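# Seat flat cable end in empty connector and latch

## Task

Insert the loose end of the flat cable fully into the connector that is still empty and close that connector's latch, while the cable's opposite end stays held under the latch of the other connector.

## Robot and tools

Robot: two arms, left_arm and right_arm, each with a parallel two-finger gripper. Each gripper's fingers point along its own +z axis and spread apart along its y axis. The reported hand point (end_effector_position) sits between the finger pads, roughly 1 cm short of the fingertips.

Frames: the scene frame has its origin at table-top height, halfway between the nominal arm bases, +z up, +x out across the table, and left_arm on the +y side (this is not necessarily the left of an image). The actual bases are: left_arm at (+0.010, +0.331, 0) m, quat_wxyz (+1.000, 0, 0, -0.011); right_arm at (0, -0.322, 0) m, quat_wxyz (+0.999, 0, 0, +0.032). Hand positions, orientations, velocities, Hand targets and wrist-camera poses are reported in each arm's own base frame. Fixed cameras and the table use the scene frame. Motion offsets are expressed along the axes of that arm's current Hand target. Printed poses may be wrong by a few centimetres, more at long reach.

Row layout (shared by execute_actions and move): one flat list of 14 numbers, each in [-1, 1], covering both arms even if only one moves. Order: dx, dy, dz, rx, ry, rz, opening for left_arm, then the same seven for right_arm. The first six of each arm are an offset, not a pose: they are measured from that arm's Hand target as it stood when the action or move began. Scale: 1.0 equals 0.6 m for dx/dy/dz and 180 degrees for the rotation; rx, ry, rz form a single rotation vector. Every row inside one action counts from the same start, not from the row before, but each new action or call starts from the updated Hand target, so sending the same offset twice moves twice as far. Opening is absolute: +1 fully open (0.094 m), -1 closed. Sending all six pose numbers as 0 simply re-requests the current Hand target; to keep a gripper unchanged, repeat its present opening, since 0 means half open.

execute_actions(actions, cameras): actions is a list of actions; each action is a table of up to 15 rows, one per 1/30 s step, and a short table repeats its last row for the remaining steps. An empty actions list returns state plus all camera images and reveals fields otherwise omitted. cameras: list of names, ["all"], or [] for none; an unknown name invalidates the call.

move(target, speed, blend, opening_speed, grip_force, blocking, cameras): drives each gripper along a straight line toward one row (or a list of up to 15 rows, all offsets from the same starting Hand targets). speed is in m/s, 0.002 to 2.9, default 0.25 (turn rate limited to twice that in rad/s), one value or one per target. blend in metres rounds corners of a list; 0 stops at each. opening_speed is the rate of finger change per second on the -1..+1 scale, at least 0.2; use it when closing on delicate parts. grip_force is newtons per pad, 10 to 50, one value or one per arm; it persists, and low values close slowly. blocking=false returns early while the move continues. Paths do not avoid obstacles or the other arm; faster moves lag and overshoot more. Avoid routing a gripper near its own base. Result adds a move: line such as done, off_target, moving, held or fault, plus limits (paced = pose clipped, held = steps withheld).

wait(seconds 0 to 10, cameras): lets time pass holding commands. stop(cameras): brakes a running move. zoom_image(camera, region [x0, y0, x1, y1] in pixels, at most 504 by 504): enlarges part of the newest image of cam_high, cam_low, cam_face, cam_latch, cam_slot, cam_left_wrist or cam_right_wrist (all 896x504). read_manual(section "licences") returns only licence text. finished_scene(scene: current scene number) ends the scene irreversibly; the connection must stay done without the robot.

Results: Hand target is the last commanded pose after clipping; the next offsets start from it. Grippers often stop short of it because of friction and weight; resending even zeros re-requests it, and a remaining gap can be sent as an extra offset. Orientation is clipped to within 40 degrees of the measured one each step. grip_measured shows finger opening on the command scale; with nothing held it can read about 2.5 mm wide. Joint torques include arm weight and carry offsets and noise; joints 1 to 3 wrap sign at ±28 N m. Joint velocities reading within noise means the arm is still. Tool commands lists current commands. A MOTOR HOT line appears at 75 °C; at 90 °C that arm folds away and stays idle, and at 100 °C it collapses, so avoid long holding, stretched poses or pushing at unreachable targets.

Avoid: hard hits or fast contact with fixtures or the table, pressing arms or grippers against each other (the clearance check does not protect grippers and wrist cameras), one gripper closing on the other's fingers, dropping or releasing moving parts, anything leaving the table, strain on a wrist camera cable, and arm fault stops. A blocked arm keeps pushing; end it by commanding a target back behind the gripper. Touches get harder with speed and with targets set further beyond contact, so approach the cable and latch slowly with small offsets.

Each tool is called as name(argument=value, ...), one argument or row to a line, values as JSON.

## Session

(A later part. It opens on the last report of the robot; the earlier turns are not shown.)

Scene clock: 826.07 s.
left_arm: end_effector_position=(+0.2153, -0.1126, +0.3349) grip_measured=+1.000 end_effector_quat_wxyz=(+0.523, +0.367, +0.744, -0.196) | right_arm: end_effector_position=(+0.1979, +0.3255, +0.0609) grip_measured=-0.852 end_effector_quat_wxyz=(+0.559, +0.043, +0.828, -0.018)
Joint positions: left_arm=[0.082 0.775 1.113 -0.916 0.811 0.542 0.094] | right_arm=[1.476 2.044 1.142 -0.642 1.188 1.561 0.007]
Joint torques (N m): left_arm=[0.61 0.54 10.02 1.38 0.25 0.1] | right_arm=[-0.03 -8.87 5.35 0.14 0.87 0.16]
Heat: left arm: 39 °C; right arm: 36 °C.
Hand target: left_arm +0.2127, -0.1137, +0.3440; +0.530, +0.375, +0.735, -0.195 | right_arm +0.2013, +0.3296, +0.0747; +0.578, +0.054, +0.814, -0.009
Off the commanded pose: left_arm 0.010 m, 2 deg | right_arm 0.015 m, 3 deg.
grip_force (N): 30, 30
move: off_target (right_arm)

move(
  target=[
    [0,0,0,0,0,0,1,-0.0186,0.001,-0.0072,0,0,0,-0.8],
    [0,0,0,0,0,0,1,-0.0222,0.001,-0.0086,0,0,0,-0.68],
    [0,0,0,0,0,0,1,-0.0072,-0.0047,-0.0918,0,0,0,-0.68],
  ],
  speed=0.07,
  cameras=["cam_latch","cam_slot","cam_face"],
)

zoom_image(
  camera="cam_slot",
  region=[394, 272, 530, 382],
)

zoom_image(
  camera="cam_latch",
  region=[250, 146, 370, 190],
)

zoom_image(
  camera="cam_face",
  region=[474, 190, 564, 240],
)

Scene clock: 833.20 s.
left_arm: end_effector_position=(+0.2153, -0.1126, +0.3349) grip_measured=+1.000 end_effector_quat_wxyz=(+0.523, +0.367, +0.744, -0.196) | right_arm: end_effector_position=(+0.1498, +0.3256, +0.0921) grip_measured=-0.682 end_effector_quat_wxyz=(+0.565, +0.054, +0.823, -0.014)
Joint positions: left_arm=[0.082 0.775 1.113 -0.916 0.811 0.542 0.094] | right_arm=[1.62 2.074 1.308 -1.15 1.177 1.983 0.015]
Joint torques (N m): left_arm=[0.55 0.65 10.02 1.42 0.29 0.1] | right_arm=[0.23 -7.51 5.27 -0.45 0.72 0.15]
Heat: left arm: 39 °C; right arm: 36 °C.
Hand target: left_arm +0.2127, -0.1137, +0.3440; +0.530, +0.375, +0.735, -0.195 | right_arm +0.1507, +0.3308, +0.0971; +0.578, +0.054, +0.814, -0.009
Off the commanded pose: left_arm 0.010 m, 2 deg | right_arm 0.007 m, 2 deg.
grip_force (N): 30, 30
move: done; target 2's new opening was sent with right_arm's hand 0.025 m and 4 deg from that target
Images, in order (width x height): cam_face 896x504, cam_latch 896x504, cam_slot 896x504.

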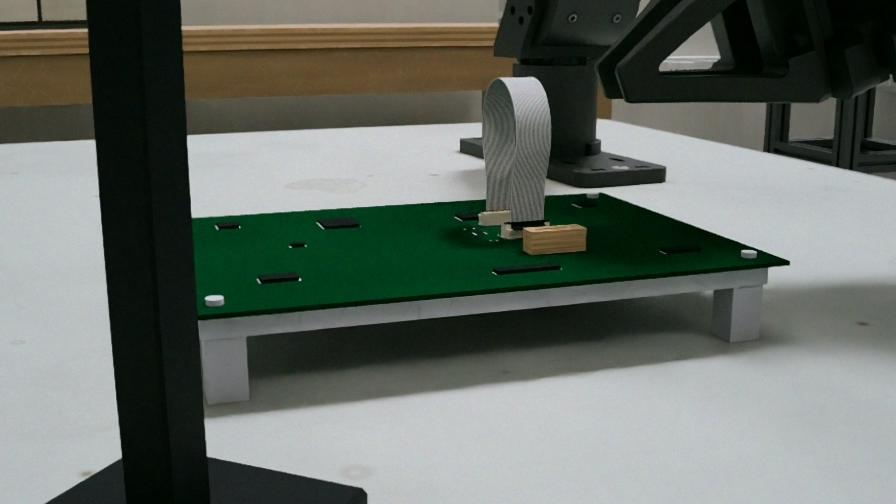

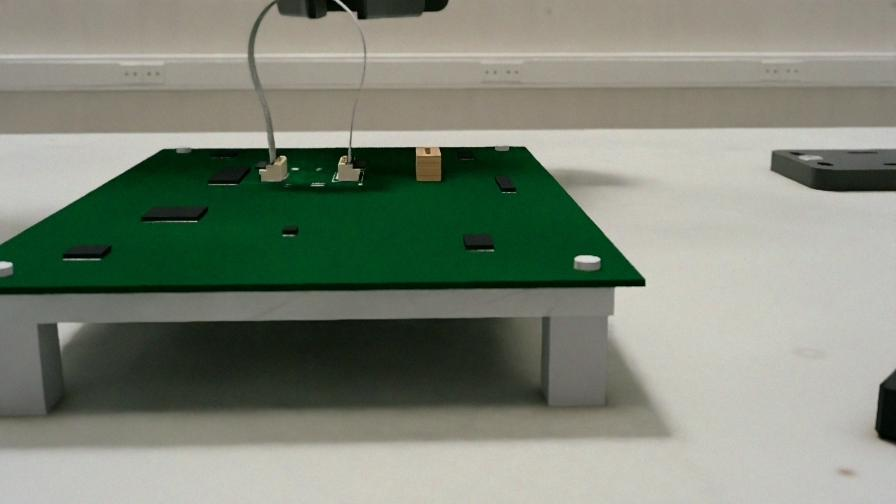

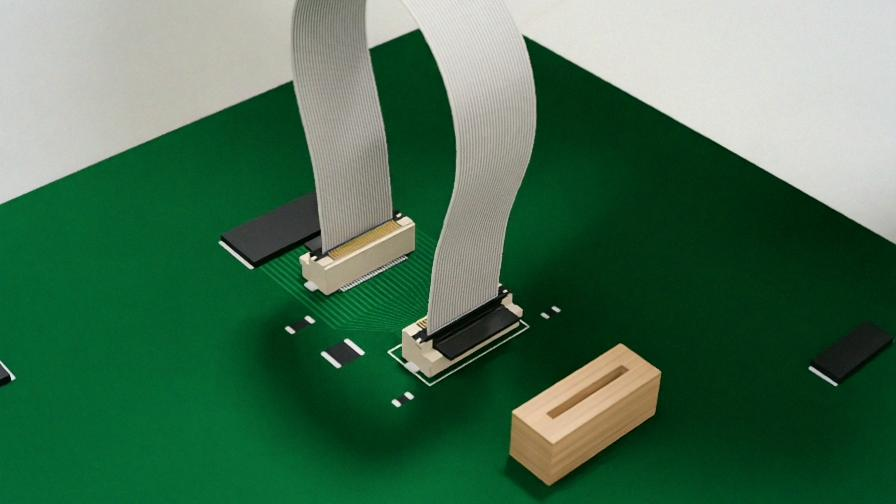

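Scaled by 3.706 from the camera's 896x504 image, which has a finer 1280x720 frame.

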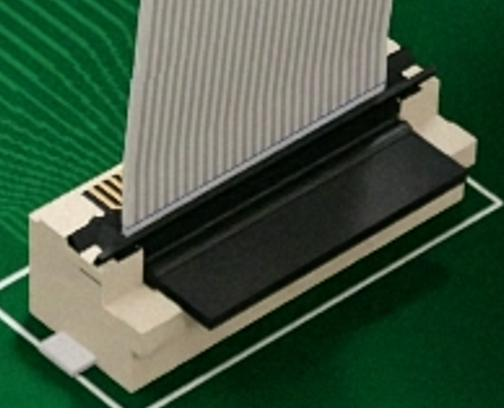

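Scaled by 4.200 from the camera's 896x504 image, which has a finer 1280x720 frame.

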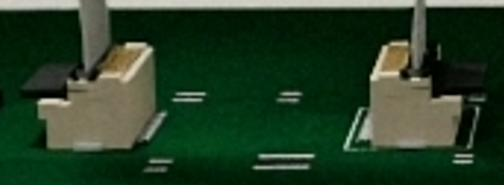

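Scaled by 5.600 from the camera's 896x504 image, which has a finer 1280x720 frame.

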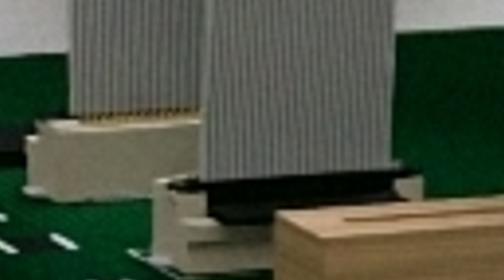

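finished_scene(
  scene=2,
)

The scene is finished: the task was done.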